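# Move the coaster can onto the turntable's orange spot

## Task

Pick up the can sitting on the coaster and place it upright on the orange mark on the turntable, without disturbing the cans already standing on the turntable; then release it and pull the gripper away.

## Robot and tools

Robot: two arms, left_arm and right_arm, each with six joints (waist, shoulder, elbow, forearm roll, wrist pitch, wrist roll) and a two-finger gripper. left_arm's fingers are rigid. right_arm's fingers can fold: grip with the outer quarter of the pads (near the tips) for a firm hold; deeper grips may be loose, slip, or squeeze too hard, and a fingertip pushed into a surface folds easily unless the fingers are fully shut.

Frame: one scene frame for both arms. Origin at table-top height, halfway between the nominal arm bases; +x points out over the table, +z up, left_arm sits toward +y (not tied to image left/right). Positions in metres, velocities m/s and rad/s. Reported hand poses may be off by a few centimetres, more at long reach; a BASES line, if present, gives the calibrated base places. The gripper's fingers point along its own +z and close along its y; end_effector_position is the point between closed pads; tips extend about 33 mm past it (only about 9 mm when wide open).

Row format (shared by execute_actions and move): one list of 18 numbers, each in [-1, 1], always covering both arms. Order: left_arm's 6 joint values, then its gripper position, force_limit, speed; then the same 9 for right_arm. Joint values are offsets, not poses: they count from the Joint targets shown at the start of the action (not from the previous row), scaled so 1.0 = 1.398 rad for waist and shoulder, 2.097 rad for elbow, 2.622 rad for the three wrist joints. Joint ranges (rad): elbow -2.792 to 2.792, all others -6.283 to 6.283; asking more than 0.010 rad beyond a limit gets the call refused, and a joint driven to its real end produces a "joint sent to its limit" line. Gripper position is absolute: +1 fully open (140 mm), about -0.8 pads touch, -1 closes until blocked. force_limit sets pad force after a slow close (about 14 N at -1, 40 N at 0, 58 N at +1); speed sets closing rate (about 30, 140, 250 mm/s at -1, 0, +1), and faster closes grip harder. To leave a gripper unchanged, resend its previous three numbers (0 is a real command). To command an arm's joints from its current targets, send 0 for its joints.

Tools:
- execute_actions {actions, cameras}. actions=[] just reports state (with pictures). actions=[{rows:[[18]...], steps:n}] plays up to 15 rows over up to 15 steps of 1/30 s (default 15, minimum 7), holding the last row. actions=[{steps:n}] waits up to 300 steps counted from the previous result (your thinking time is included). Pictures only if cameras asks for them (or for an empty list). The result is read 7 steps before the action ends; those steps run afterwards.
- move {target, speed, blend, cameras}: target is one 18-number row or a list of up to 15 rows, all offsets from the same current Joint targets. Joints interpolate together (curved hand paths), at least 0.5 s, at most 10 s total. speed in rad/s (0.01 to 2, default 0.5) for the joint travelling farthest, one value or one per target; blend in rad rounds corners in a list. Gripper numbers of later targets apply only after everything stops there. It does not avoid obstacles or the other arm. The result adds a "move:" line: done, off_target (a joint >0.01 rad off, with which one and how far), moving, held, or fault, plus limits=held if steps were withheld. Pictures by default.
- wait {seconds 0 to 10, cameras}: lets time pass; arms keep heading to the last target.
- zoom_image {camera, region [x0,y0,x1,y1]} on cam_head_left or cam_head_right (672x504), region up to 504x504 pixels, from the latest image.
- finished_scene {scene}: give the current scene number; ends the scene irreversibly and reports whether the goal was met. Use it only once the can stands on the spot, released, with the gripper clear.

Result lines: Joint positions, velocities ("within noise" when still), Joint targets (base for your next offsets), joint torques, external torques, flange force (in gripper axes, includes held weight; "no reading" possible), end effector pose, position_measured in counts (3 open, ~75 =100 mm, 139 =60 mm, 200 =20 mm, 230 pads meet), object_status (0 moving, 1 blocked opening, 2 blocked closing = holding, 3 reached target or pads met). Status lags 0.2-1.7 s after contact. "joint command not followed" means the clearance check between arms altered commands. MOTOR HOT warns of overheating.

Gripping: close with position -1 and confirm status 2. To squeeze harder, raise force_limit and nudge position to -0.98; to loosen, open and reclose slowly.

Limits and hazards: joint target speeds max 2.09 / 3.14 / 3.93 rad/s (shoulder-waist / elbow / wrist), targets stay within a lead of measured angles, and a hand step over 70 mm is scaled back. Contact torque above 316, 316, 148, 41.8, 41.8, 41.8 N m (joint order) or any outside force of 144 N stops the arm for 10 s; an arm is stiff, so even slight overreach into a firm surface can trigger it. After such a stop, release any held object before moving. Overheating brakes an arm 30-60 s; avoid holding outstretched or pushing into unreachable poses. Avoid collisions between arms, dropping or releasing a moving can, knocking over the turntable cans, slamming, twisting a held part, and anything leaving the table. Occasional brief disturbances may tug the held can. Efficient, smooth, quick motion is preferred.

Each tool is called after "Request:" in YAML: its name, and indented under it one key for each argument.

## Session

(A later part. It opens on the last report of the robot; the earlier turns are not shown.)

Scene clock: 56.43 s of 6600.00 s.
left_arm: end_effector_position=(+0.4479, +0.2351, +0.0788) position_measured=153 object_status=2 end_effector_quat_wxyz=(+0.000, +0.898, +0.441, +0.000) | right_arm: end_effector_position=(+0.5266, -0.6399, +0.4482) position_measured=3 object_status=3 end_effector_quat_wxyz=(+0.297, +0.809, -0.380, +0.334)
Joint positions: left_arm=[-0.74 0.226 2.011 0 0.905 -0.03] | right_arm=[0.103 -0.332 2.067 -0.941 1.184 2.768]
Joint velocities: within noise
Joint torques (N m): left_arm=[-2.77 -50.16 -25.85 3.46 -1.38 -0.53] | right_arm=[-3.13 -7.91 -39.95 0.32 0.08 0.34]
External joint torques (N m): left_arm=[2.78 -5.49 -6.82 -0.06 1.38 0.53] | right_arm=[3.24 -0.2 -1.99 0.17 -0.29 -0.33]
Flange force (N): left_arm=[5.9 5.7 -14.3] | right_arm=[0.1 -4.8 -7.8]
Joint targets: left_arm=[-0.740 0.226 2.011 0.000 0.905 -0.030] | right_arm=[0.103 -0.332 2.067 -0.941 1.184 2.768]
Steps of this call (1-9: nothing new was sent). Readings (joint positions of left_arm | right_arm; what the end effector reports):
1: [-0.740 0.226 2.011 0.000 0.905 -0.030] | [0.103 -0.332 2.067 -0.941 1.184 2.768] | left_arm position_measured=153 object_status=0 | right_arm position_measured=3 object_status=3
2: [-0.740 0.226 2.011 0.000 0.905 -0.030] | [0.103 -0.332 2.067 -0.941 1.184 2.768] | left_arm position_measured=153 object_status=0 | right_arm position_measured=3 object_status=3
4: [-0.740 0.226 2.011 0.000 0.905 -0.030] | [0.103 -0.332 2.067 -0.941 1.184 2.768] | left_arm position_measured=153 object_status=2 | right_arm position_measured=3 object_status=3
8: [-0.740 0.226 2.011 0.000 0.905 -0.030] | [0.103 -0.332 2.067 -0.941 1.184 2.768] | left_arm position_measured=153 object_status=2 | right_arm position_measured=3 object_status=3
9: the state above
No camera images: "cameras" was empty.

Request:
move:
  target:
    - [0.0,-0.01581,-0.00824,0.0,0.01503,0.0,-1.0,0.5,-1.0,0,0,0,0,0,0,1.0,0.0,0.0]
    - [0.0,-0.07861,-0.05692,0.0,0.08745,0.0,-1.0,0.5,-1.0,0,0,0,0,0,0,1.0,0.0,0.0]
    - [-0.24026,0.01873,-0.20845,0.0,0.15673,0.0,-1.0,0.5,-1.0,0,0,0,0,0,0,1.0,0.0,0.0]
  speed: [0.15,0.4,0.5]
  blend: [0.01,0.06,0]

Scene clock: 73.17 s of 6600.00 s.
left_arm: end_effector_position=(+0.3706, -0.0004, +0.2793) position_measured=153 object_status=2 end_effector_quat_wxyz=(+0.000, +0.959, +0.284, +0.000) | right_arm: end_effector_position=(+0.5266, -0.6399, +0.4482) position_measured=3 object_status=3 end_effector_quat_wxyz=(+0.297, +0.809, -0.380, +0.334)
Joint positions: left_arm=[-1.076 0.252 1.574 0 1.315 -0.03] | right_arm=[0.103 -0.332 2.067 -0.941 1.184 2.768]
Joint velocities: within noise
Joint torques (N m): left_arm=[-3.18 -71.18 -39.37 4.13 -0.26 -0.56] | right_arm=[-3.23 -8.1 -40.02 0.34 0.14 0.23]
External joint torques (N m): left_arm=[3.2 5.51 -0.9 0.06 0.25 0.56] | right_arm=[3.22 0.45 -1.74 0.14 -0.35 -0.22]
Flange force (N): left_arm=[5.6 10.7 0.6] | right_arm=[-0.2 -5.8 -7.1]
Joint targets: left_arm=[-1.076 0.252 1.574 0.000 1.315 -0.030] | right_arm=[0.103 -0.332 2.067 -0.941 1.184 2.768]
Kept back: nothing.
move: done; blend cut to 0 rad at target 1

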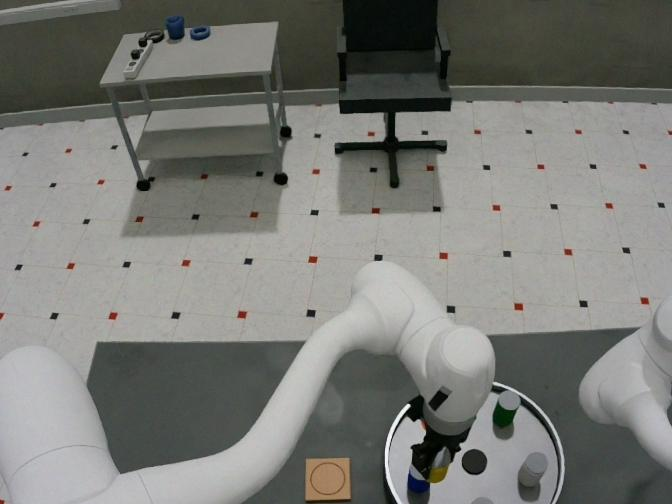

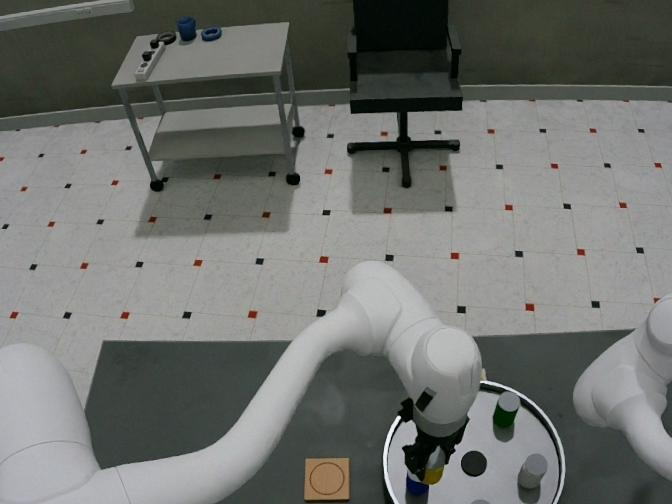

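Request:
zoom_image:
  camera: "cam_head_left"
  region: [370, 370, 570, 504]

Request:
zoom_image:
  camera: "cam_head_right"
  region: [370, 370, 570, 504]

Scaled by 2.520.

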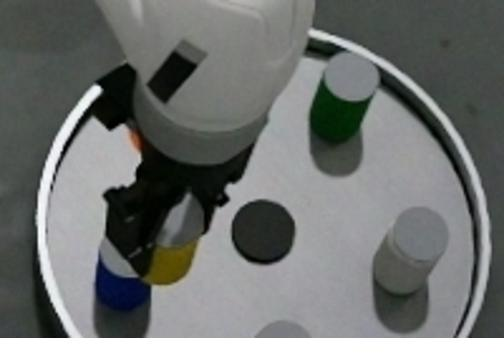

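Scaled by 2.520.

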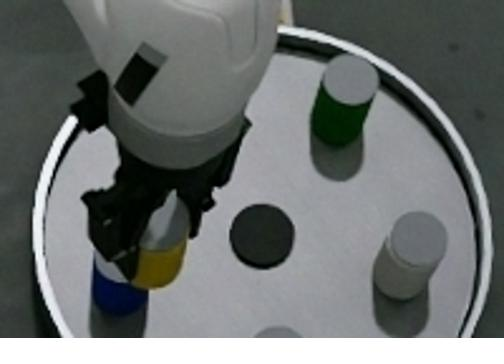

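Request:
zoom_image:
  camera: "cam_head_left"
  region: [400, 440, 470, 504]

Request:
zoom_image:
  camera: "cam_head_right"
  region: [395, 440, 465, 504]

Scaled by 7.200.

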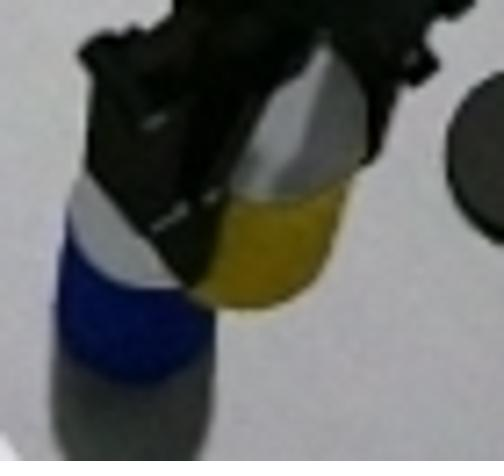

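Scaled by 7.200.

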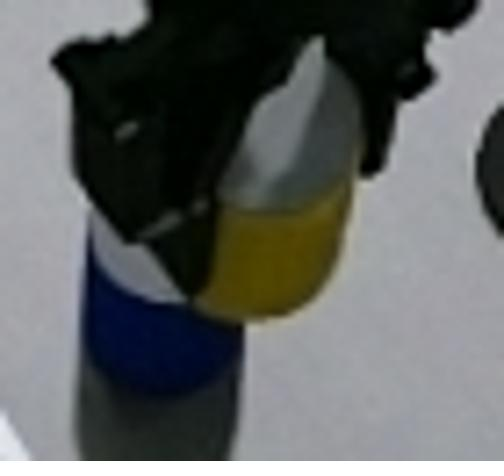

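Request:
execute_actions:
  actions: []
  cameras: ["cam_head_left", "cam_head_right"]

Request:
zoom_image:
  camera: "cam_head_left"
  region: [470, 370, 570, 445]

Request:
zoom_image:
  camera: "cam_head_left"
  region: [380, 400, 480, 504]

Request:
zoom_image:
  camera: "cam_head_left"
  region: [470, 420, 570, 504]

Scene clock: 79.47 s of 6600.00 s.
left_arm: end_effector_position=(+0.3706, -0.0005, +0.2793) position_measured=153 object_status=2 end_effector_quat_wxyz=(+0.000, +0.959, +0.284, +0.000) | right_arm: end_effector_position=(+0.5266, -0.6399, +0.4482) position_measured=3 object_status=3 end_effector_quat_wxyz=(+0.297, +0.809, -0.380, +0.334)
Joint positions: left_arm=[-1.076 0.252 1.574 0 1.315 -0.03] | right_arm=[0.103 -0.332 2.067 -0.941 1.184 2.768]
Joint velocities: within noise
Joint torques (N m): left_arm=[-2.83 -71.76 -38.99 4.21 -0.21 -0.47] | right_arm=[-3.85 -8.52 -39.78 0.22 0.11 0.18]
External joint torques (N m): left_arm=[2.71 5.94 -1.39 -0.02 0.2 0.47] | right_arm=[3.74 0.73 -2.05 0.26 -0.31 -0.17]
Flange force (N): left_arm=[4.8 12.3 0.2] | right_arm=[-0.2 -7.3 -8.4]
Joint targets: left_arm=[-1.076 0.252 1.574 0.000 1.315 -0.030] | right_arm=[0.103 -0.332 2.067 -0.941 1.184 2.768]
Steps of this call (1-189: nothing new was sent). Readings (joint positions of left_arm | right_arm; what the end effector reports):
1: [-1.076 0.252 1.574 0.000 1.315 -0.030] | [0.103 -0.332 2.067 -0.941 1.184 2.768] | left_arm position_measured=153 object_status=2 | right_arm position_measured=3 object_status=3
2: [-1.076 0.252 1.574 0.000 1.315 -0.030] | [0.103 -0.332 2.067 -0.941 1.184 2.768] | left_arm position_measured=153 object_status=2 | right_arm position_measured=3 object_status=3
4: [-1.076 0.252 1.574 0.000 1.315 -0.030] | [0.103 -0.332 2.067 -0.941 1.184 2.768] | left_arm position_measured=153 object_status=2 | right_arm position_measured=3 object_status=3
8: [-1.076 0.252 1.574 0.000 1.315 -0.030] | [0.103 -0.332 2.067 -0.941 1.184 2.768] | left_arm position_measured=153 object_status=2 | right_arm position_measured=3 object_status=3
189: the state above

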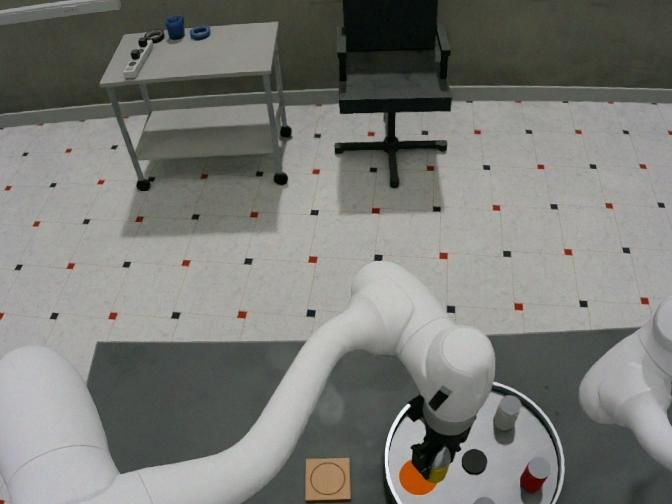

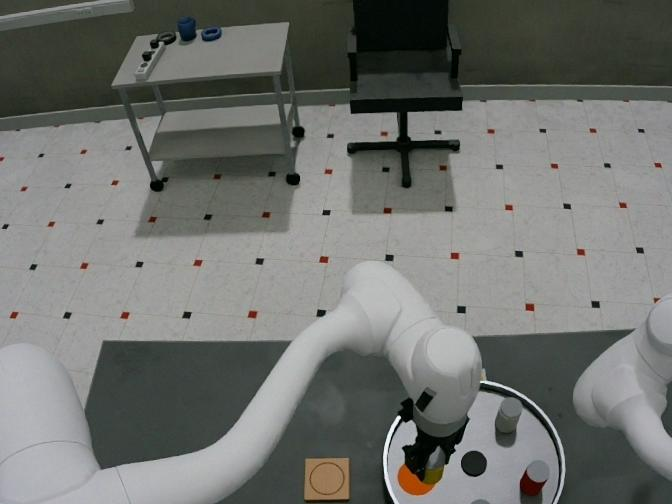

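Scaled by 5.040.

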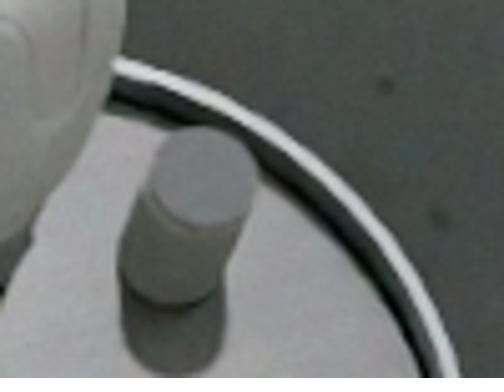

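Scaled by 4.846.

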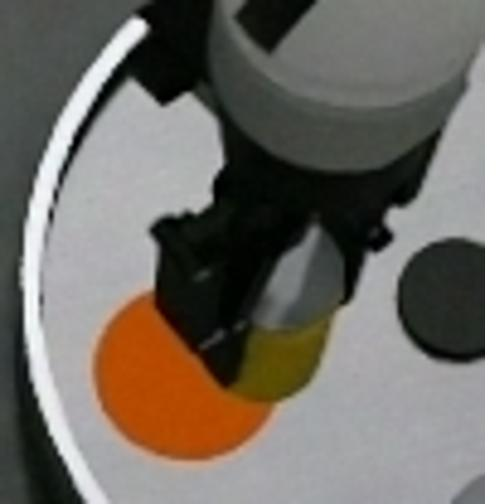

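Scaled by 5.040.

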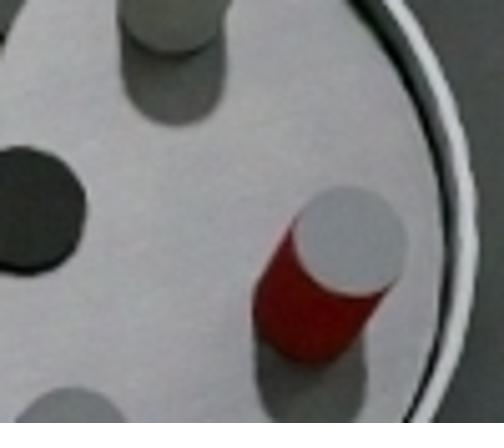

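Request:
zoom_image:
  camera: "cam_head_left"
  region: [395, 445, 455, 504]

Request:
zoom_image:
  camera: "cam_head_right"
  region: [395, 445, 455, 504]

Request:
zoom_image:
  camera: "cam_head_left"
  region: [450, 430, 510, 490]

Request:
zoom_image:
  camera: "cam_head_right"
  region: [450, 430, 510, 490]

Scaled by 8.400.

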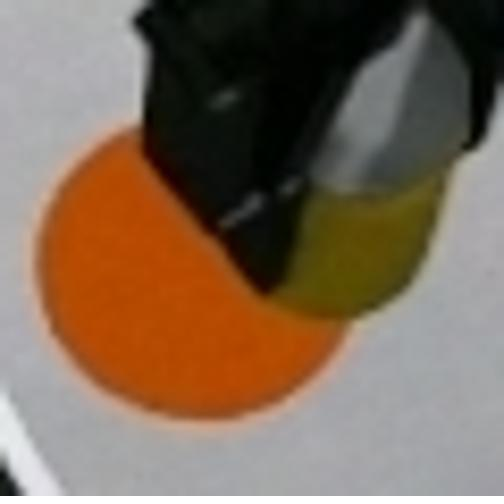

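Scaled by 8.400.

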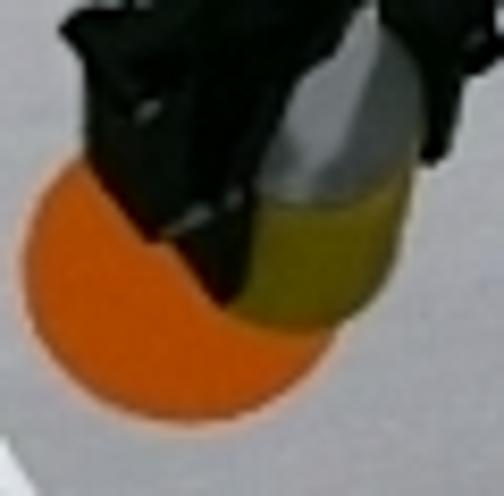

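Scaled by 8.400.

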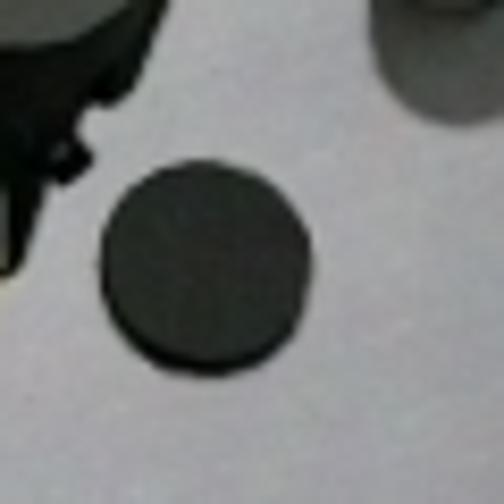

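Scaled by 8.400.

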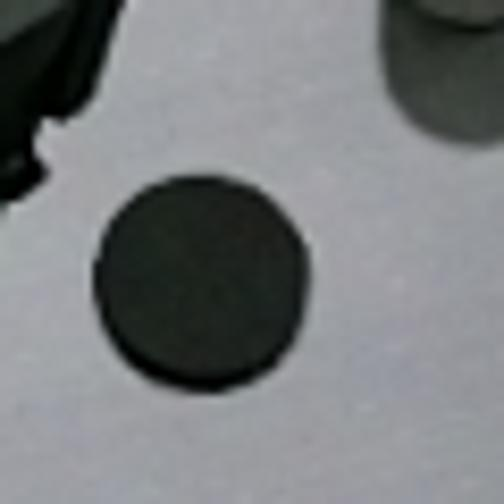

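Request:
move:
  target:
    - [-0.0561,0.16048,-0.1501,0.0,0.03449,0.0,-1.0,0.5,-1.0,0,0,0,0,0,0,1.0,0.0,0.0]
    - [-0.0561,0.18226,-0.10229,0.0,-0.01536,0.0,-1.0,0.5,-1.0,0,0,0,0,0,0,1.0,0.0,0.0]
  speed: [0.6,0.3]
  blend: [0.03,0]

Request:
zoom_image:
  camera: "cam_head_left"
  region: [440, 430, 514, 504]

Request:
zoom_image:
  camera: "cam_head_right"
  region: [440, 430, 514, 504]

Scene clock: 90.10 s of 6600.00 s.
left_arm: end_effector_position=(+0.3876, -0.1545, +0.1993) position_measured=153 object_status=2 end_effector_quat_wxyz=(+0.000, +0.969, +0.247, +0.000) | right_arm: end_effector_position=(+0.5266, -0.6399, +0.4482) position_measured=3 object_status=3 end_effector_quat_wxyz=(+0.297, +0.809, -0.380, +0.334)
Joint positions: left_arm=[-1.154 0.507 1.359 0 1.275 -0.03] | right_arm=[0.103 -0.332 2.067 -0.941 1.184 2.768]
Joint velocities: within noise
Joint torques (N m): left_arm=[-3.26 -97.11 -38.94 4.19 -0.2 -0.6] | right_arm=[-2.78 -8.54 -39.92 0.26 0.09 0.32]
External joint torques (N m): left_arm=[3.31 7.11 -1.01 -0.05 0.19 0.6] | right_arm=[2.86 0.63 -1.89 0.22 -0.29 -0.31]
Flange force (N): left_arm=[4.8 14.0 2.0] | right_arm=[0.8 -5.6 -6.4]
Joint targets: left_arm=[-1.154 0.507 1.360 0.000 1.275 -0.030] | right_arm=[0.103 -0.332 2.067 -0.941 1.184 2.768]
Kept back: nothing.
move: done; blend cut to 0 rad at target 1

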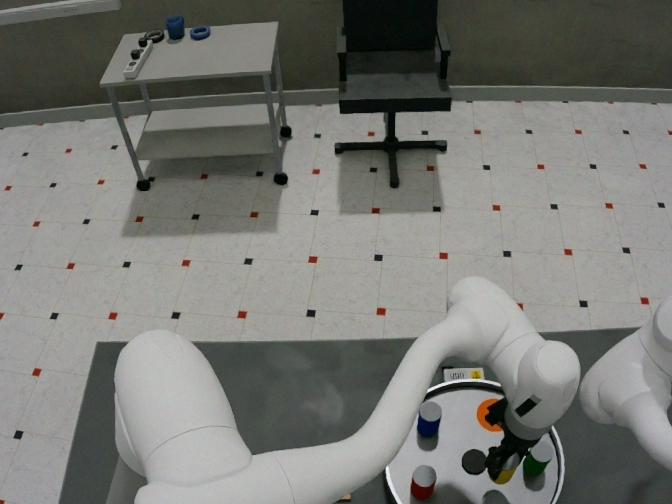

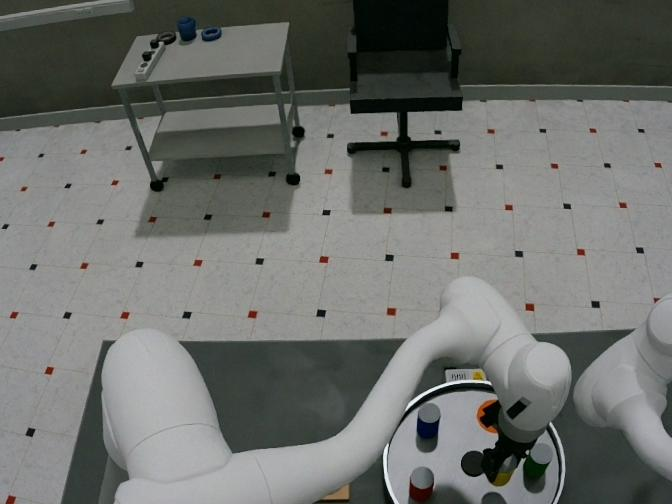

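Scaled by 6.811.

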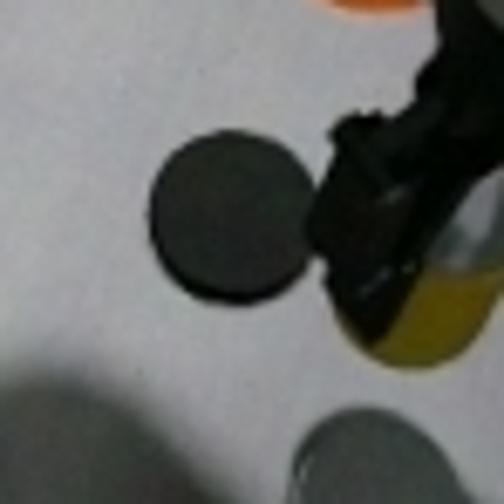

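Scaled by 6.811.

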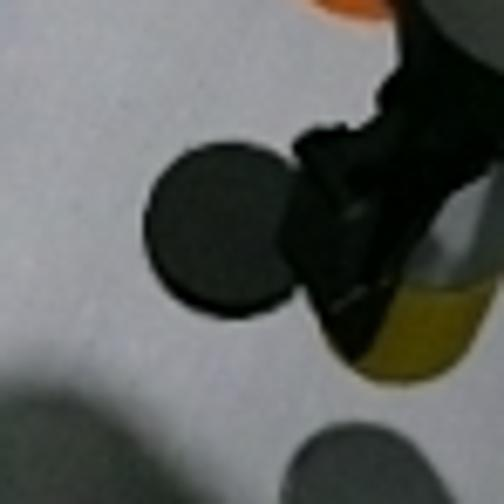

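Request:
zoom_image:
  camera: "cam_head_left"
  region: [375, 444, 435, 504]

Request:
zoom_image:
  camera: "cam_head_left"
  region: [400, 390, 470, 460]

Scaled by 8.400.

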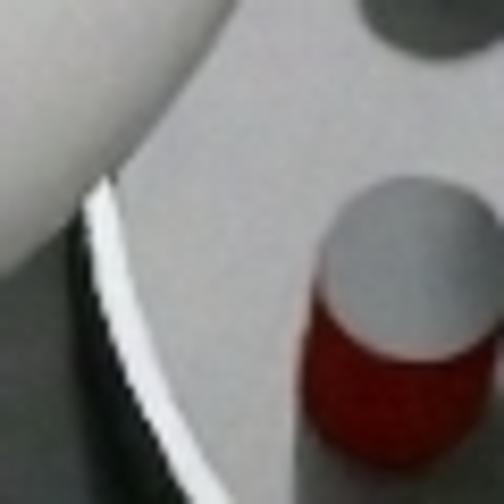

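Scaled by 7.200.

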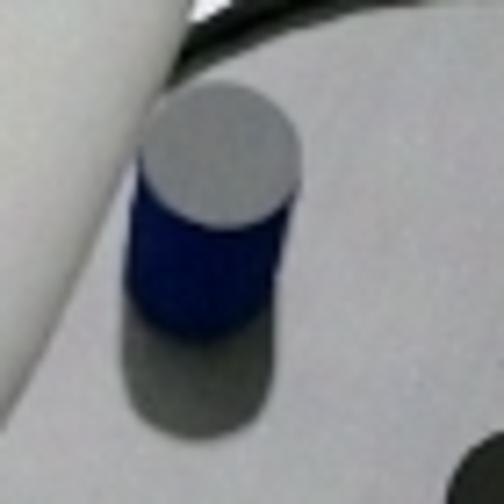

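Request:
move:
  target: [0.0,0.03283,0.03792,0.0,-0.04784,0.0,-1.0,0.5,-1.0,0,0,0,0,0,0,1.0,0.0,0.0]
  speed: 0.12

Request:
zoom_image:
  camera: "cam_head_left"
  region: [440, 430, 514, 504]

Request:
zoom_image:
  camera: "cam_head_right"
  region: [440, 430, 514, 504]

Scene clock: 95.10 s of 6600.00 s.
left_arm: end_effector_position=(+0.3876, -0.1546, +0.1195) position_measured=153 object_status=2 end_effector_quat_wxyz=(+0.000, +0.969, +0.247, +0.000) | right_arm: end_effector_position=(+0.5266, -0.6399, +0.4482) position_measured=3 object_status=3 end_effector_quat_wxyz=(+0.297, +0.809, -0.380, +0.334)
Joint positions: left_arm=[-1.154 0.552 1.439 0 1.15 -0.03] | right_arm=[0.103 -0.332 2.067 -0.941 1.184 2.768]
Joint velocities: within noise
Joint torques (N m): left_arm=[-2.57 -72.97 -23.64 4.18 -1.66 -0.65] | right_arm=[-3.41 -8.19 -40.13 0.29 0.14 0.27]
External joint torques (N m): left_arm=[2.75 -19.19 -14.42 -0.23 1.65 0.65] | right_arm=[3.47 0.08 -1.82 0.19 -0.34 -0.26]
Flange force (N): left_arm=[4.2 8.3 -27.9] | right_arm=[-0.5 -5.5 -7.9]
Joint targets: left_arm=[-1.154 0.553 1.439 0.000 1.150 -0.030] | right_arm=[0.103 -0.332 2.067 -0.941 1.184 2.768]
Kept back: nothing.
move: done

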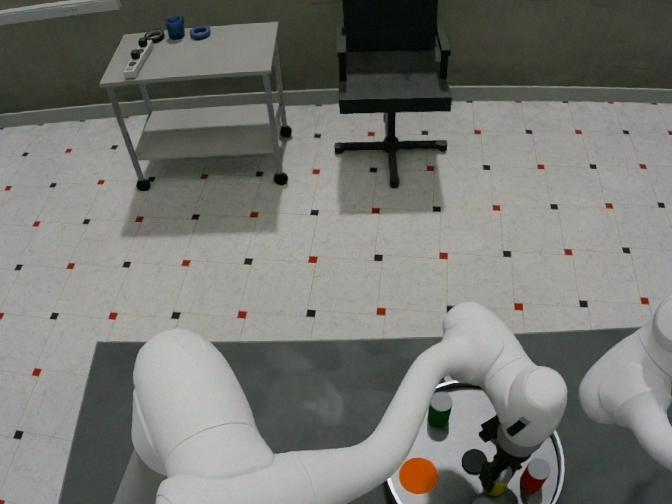

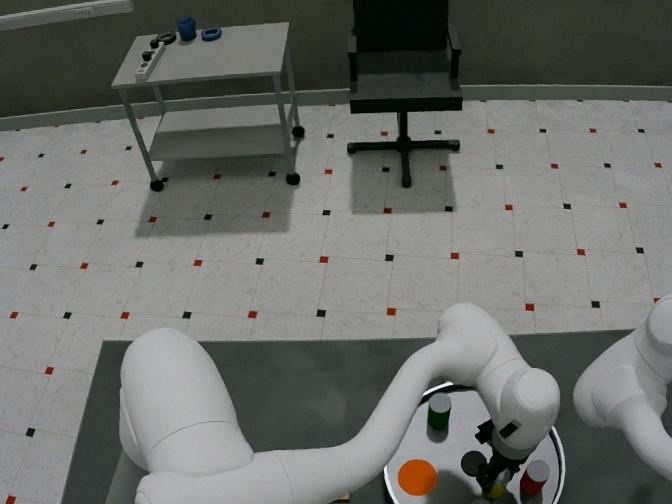

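Scaled by 6.811.

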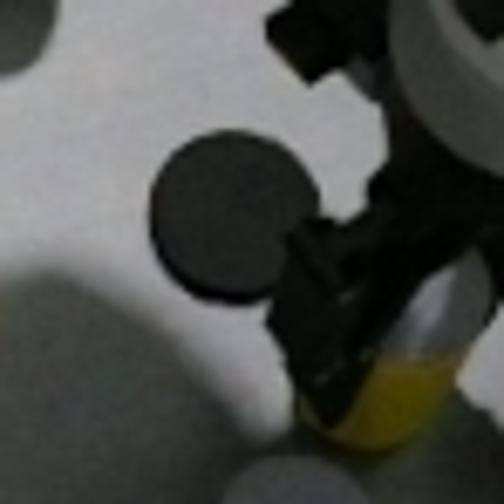

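Scaled by 6.811.

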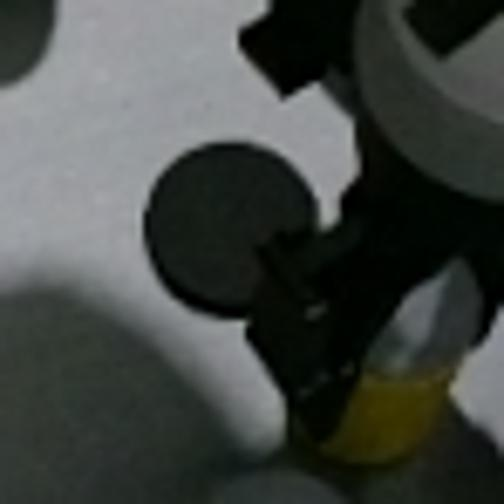

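Request:
move:
  target: [0.0,-0.00092,-0.00086,0.0,0.00118,0.0,-1.0,0.5,-1.0,0,0,0,0,0,0,1.0,0.0,0.0]
  speed: 0.1
  cameras: []

Scene clock: 96.23 s of 6600.00 s.
left_arm: end_effector_position=(+0.3876, -0.1545, +0.1213) position_measured=153 object_status=2 end_effector_quat_wxyz=(+0.000, +0.969, +0.247, +0.000) | right_arm: end_effector_position=(+0.5266, -0.6399, +0.4482) position_measured=3 object_status=3 end_effector_quat_wxyz=(+0.297, +0.809, -0.380, +0.334)
Joint positions: left_arm=[-1.154 0.551 1.437 0 1.153 -0.03] | right_arm=[0.103 -0.332 2.067 -0.941 1.184 2.768]
Joint velocities: within noise
Joint torques (N m): left_arm=[-3.04 -99.29 -36.99 3.87 -0.17 -0.59] | right_arm=[-3.7 -7.96 -40.23 0.32 0.14 0.19]
External joint torques (N m): left_arm=[2.98 7.38 -1.08 0.08 0.16 0.59] | right_arm=[3.65 0.33 -1.58 0.16 -0.35 -0.18]
Flange force (N): left_arm=[4.4 13.9 3.7] | right_arm=[-1.2 -6.2 -7.9]
Joint targets: left_arm=[-1.154 0.551 1.437 0.000 1.153 -0.030] | right_arm=[0.103 -0.332 2.067 -0.941 1.184 2.768]
Kept back: nothing.
move: done
No camera images: "cameras" was empty.

Request:
zoom_image:
  camera: "cam_head_left"
  region: [390, 444, 450, 504]

Request:
zoom_image:
  camera: "cam_head_left"
  region: [410, 380, 470, 440]

Request:
zoom_image:
  camera: "cam_head_left"
  region: [505, 444, 565, 504]

Scaled by 8.400.

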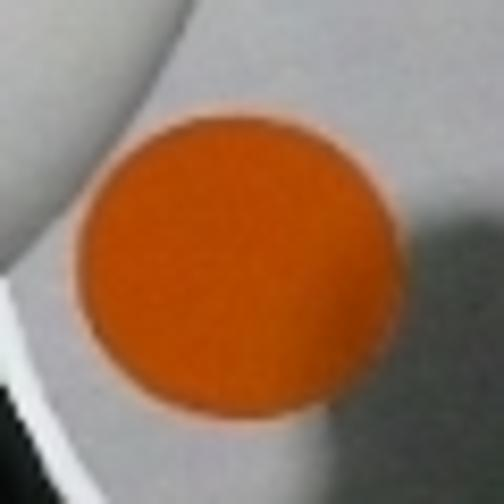

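Scaled by 8.400.

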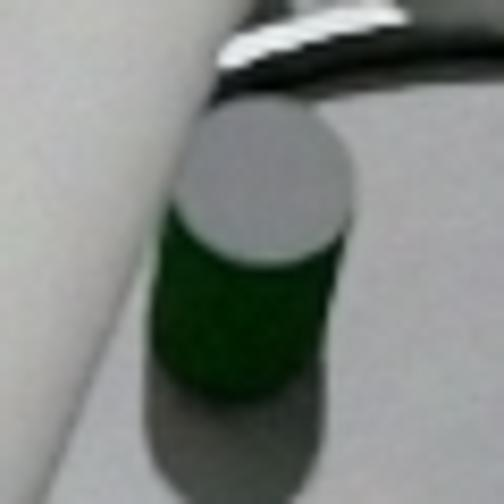

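Scaled by 8.400.

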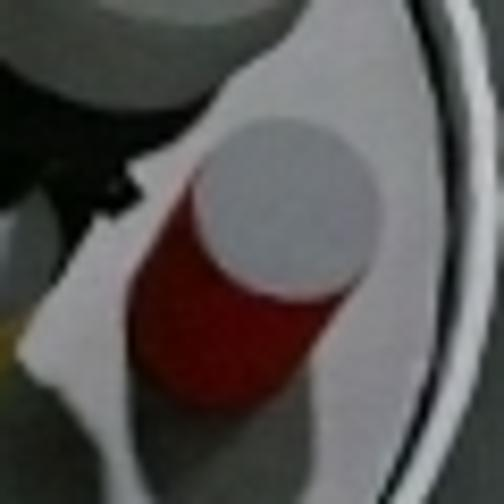

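Request:
move:
  target:
    - [0.0,-0.04934,-0.07194,0.0,0.08384,0.0,-1.0,0.5,-1.0,0,0,0,0,0,0,1.0,0.0,0.0]
    - [0.0537,-0.19849,0.08276,0.0,0.03965,0.15236,-1.0,0.5,-1.0,0,0,0,0,0,0,1.0,0.0,0.0]
  speed: [0.4,0.6]

Request:
zoom_image:
  camera: "cam_head_left"
  region: [380, 400, 484, 504]

Scene clock: 131.03 s of 6600.00 s.
left_arm: end_effector_position=(+0.3706, -0.0052, +0.2443) position_measured=153 object_status=2 end_effector_quat_wxyz=(+0.000, +0.996, +0.087, +0.000) | right_arm: end_effector_position=(+0.5266, -0.6399, +0.4482) position_measured=3 object_status=3 end_effector_quat_wxyz=(+0.297, +0.809, -0.380, +0.334)
Joint positions: left_arm=[-1.079 0.274 1.611 0 1.257 0.37] | right_arm=[0.103 -0.332 2.067 -0.941 1.184 2.768]
Joint velocities: within noise
Joint torques (N m): left_arm=[-2.77 -72.99 -38.29 4.13 -0.18 -0.59] | right_arm=[-3.02 -8.53 -39.98 0.27 0.16 0.3]
External joint torques (N m): left_arm=[2.78 5.42 -1.43 -0.01 0.16 0.59] | right_arm=[2.81 0.73 -1.92 0.19 -0.35 -0.29]
Flange force (N): left_arm=[9.1 8.6 0.7] | right_arm=[0.9 -5.7 -6.1]
Joint targets: left_arm=[-1.079 0.274 1.611 0.000 1.257 0.370] | right_arm=[0.103 -0.332 2.067 -0.941 1.184 2.768]
Kept back: nothing.
move: done

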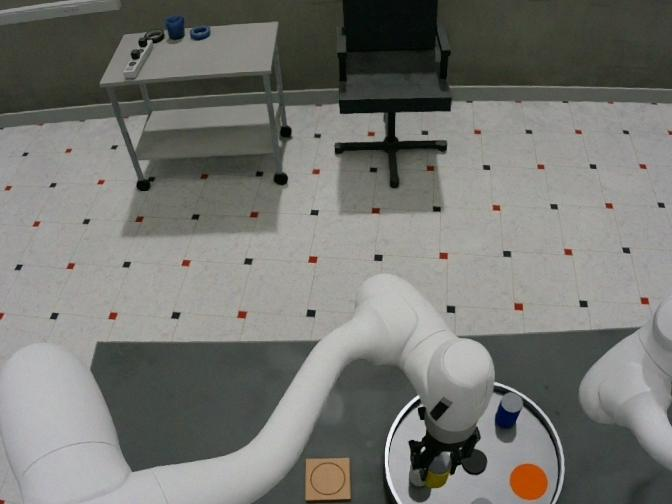

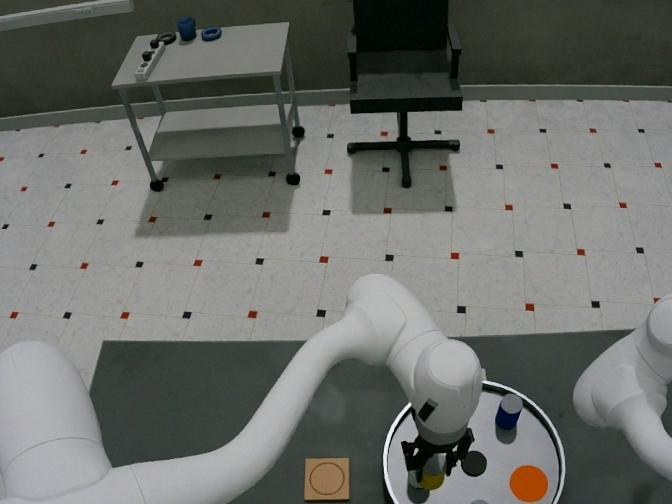

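Scaled by 4.846.

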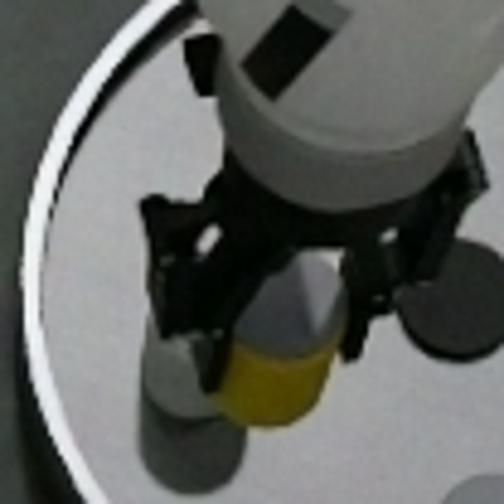

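Request:
execute_actions:
  actions: []
  cameras: ["cam_head_left"]

Scene clock: 133.67 s of 6600.00 s.
left_arm: end_effector_position=(+0.3706, -0.0052, +0.2443) position_measured=153 object_status=2 end_effector_quat_wxyz=(+0.000, +0.996, +0.087, +0.000) | right_arm: end_effector_position=(+0.5266, -0.6399, +0.4482) position_measured=3 object_status=3 end_effector_quat_wxyz=(+0.297, +0.809, -0.380, +0.334)
Joint positions: left_arm=[-1.079 0.274 1.611 0 1.257 0.37] | right_arm=[0.103 -0.332 2.067 -0.941 1.184 2.768]
Joint velocities: within noise
Joint torques (N m): left_arm=[-2.52 -73.37 -38.24 4.11 -0.1 -0.56] | right_arm=[-3.54 -8.59 -40.02 0.36 0.12 0.32]
External joint torques (N m): left_arm=[2.55 6.05 -1.35 -0.01 0.07 0.56] | right_arm=[3.56 0.87 -1.76 0.12 -0.33 -0.31]
Flange force (N): left_arm=[9.1 9.4 1.2] | right_arm=[-0.2 -6.9 -7.6]
Joint targets: left_arm=[-1.079 0.274 1.611 0.000 1.257 0.370] | right_arm=[0.103 -0.332 2.067 -0.941 1.184 2.768]
Steps of this call (1-79: nothing new was sent). Readings (joint positions of left_arm | right_arm; what the end effector reports):
1: [-1.079 0.274 1.611 0.000 1.257 0.370] | [0.103 -0.332 2.067 -0.941 1.184 2.768] | left_arm position_measured=153 object_status=2 | right_arm position_measured=3 object_status=3
2: [-1.079 0.274 1.611 0.000 1.257 0.370] | [0.103 -0.332 2.067 -0.941 1.184 2.768] | left_arm position_measured=153 object_status=2 | right_arm position_measured=3 object_status=3
4: [-1.079 0.274 1.611 0.000 1.257 0.370] | [0.103 -0.332 2.067 -0.941 1.184 2.768] | left_arm position_measured=153 object_status=2 | right_arm position_measured=3 object_status=3
8: [-1.079 0.274 1.611 0.000 1.257 0.370] | [0.103 -0.332 2.067 -0.941 1.184 2.768] | left_arm position_measured=153 object_status=2 | right_arm position_measured=3 object_status=3
79: the state above
Images, in order (width x height): cam_head_left 672x504.

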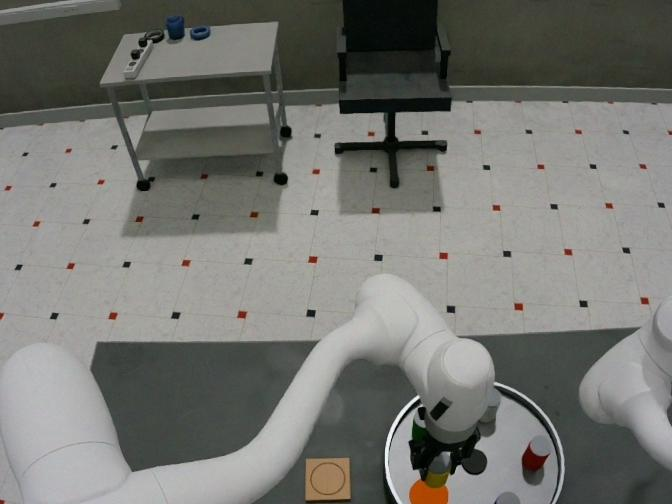

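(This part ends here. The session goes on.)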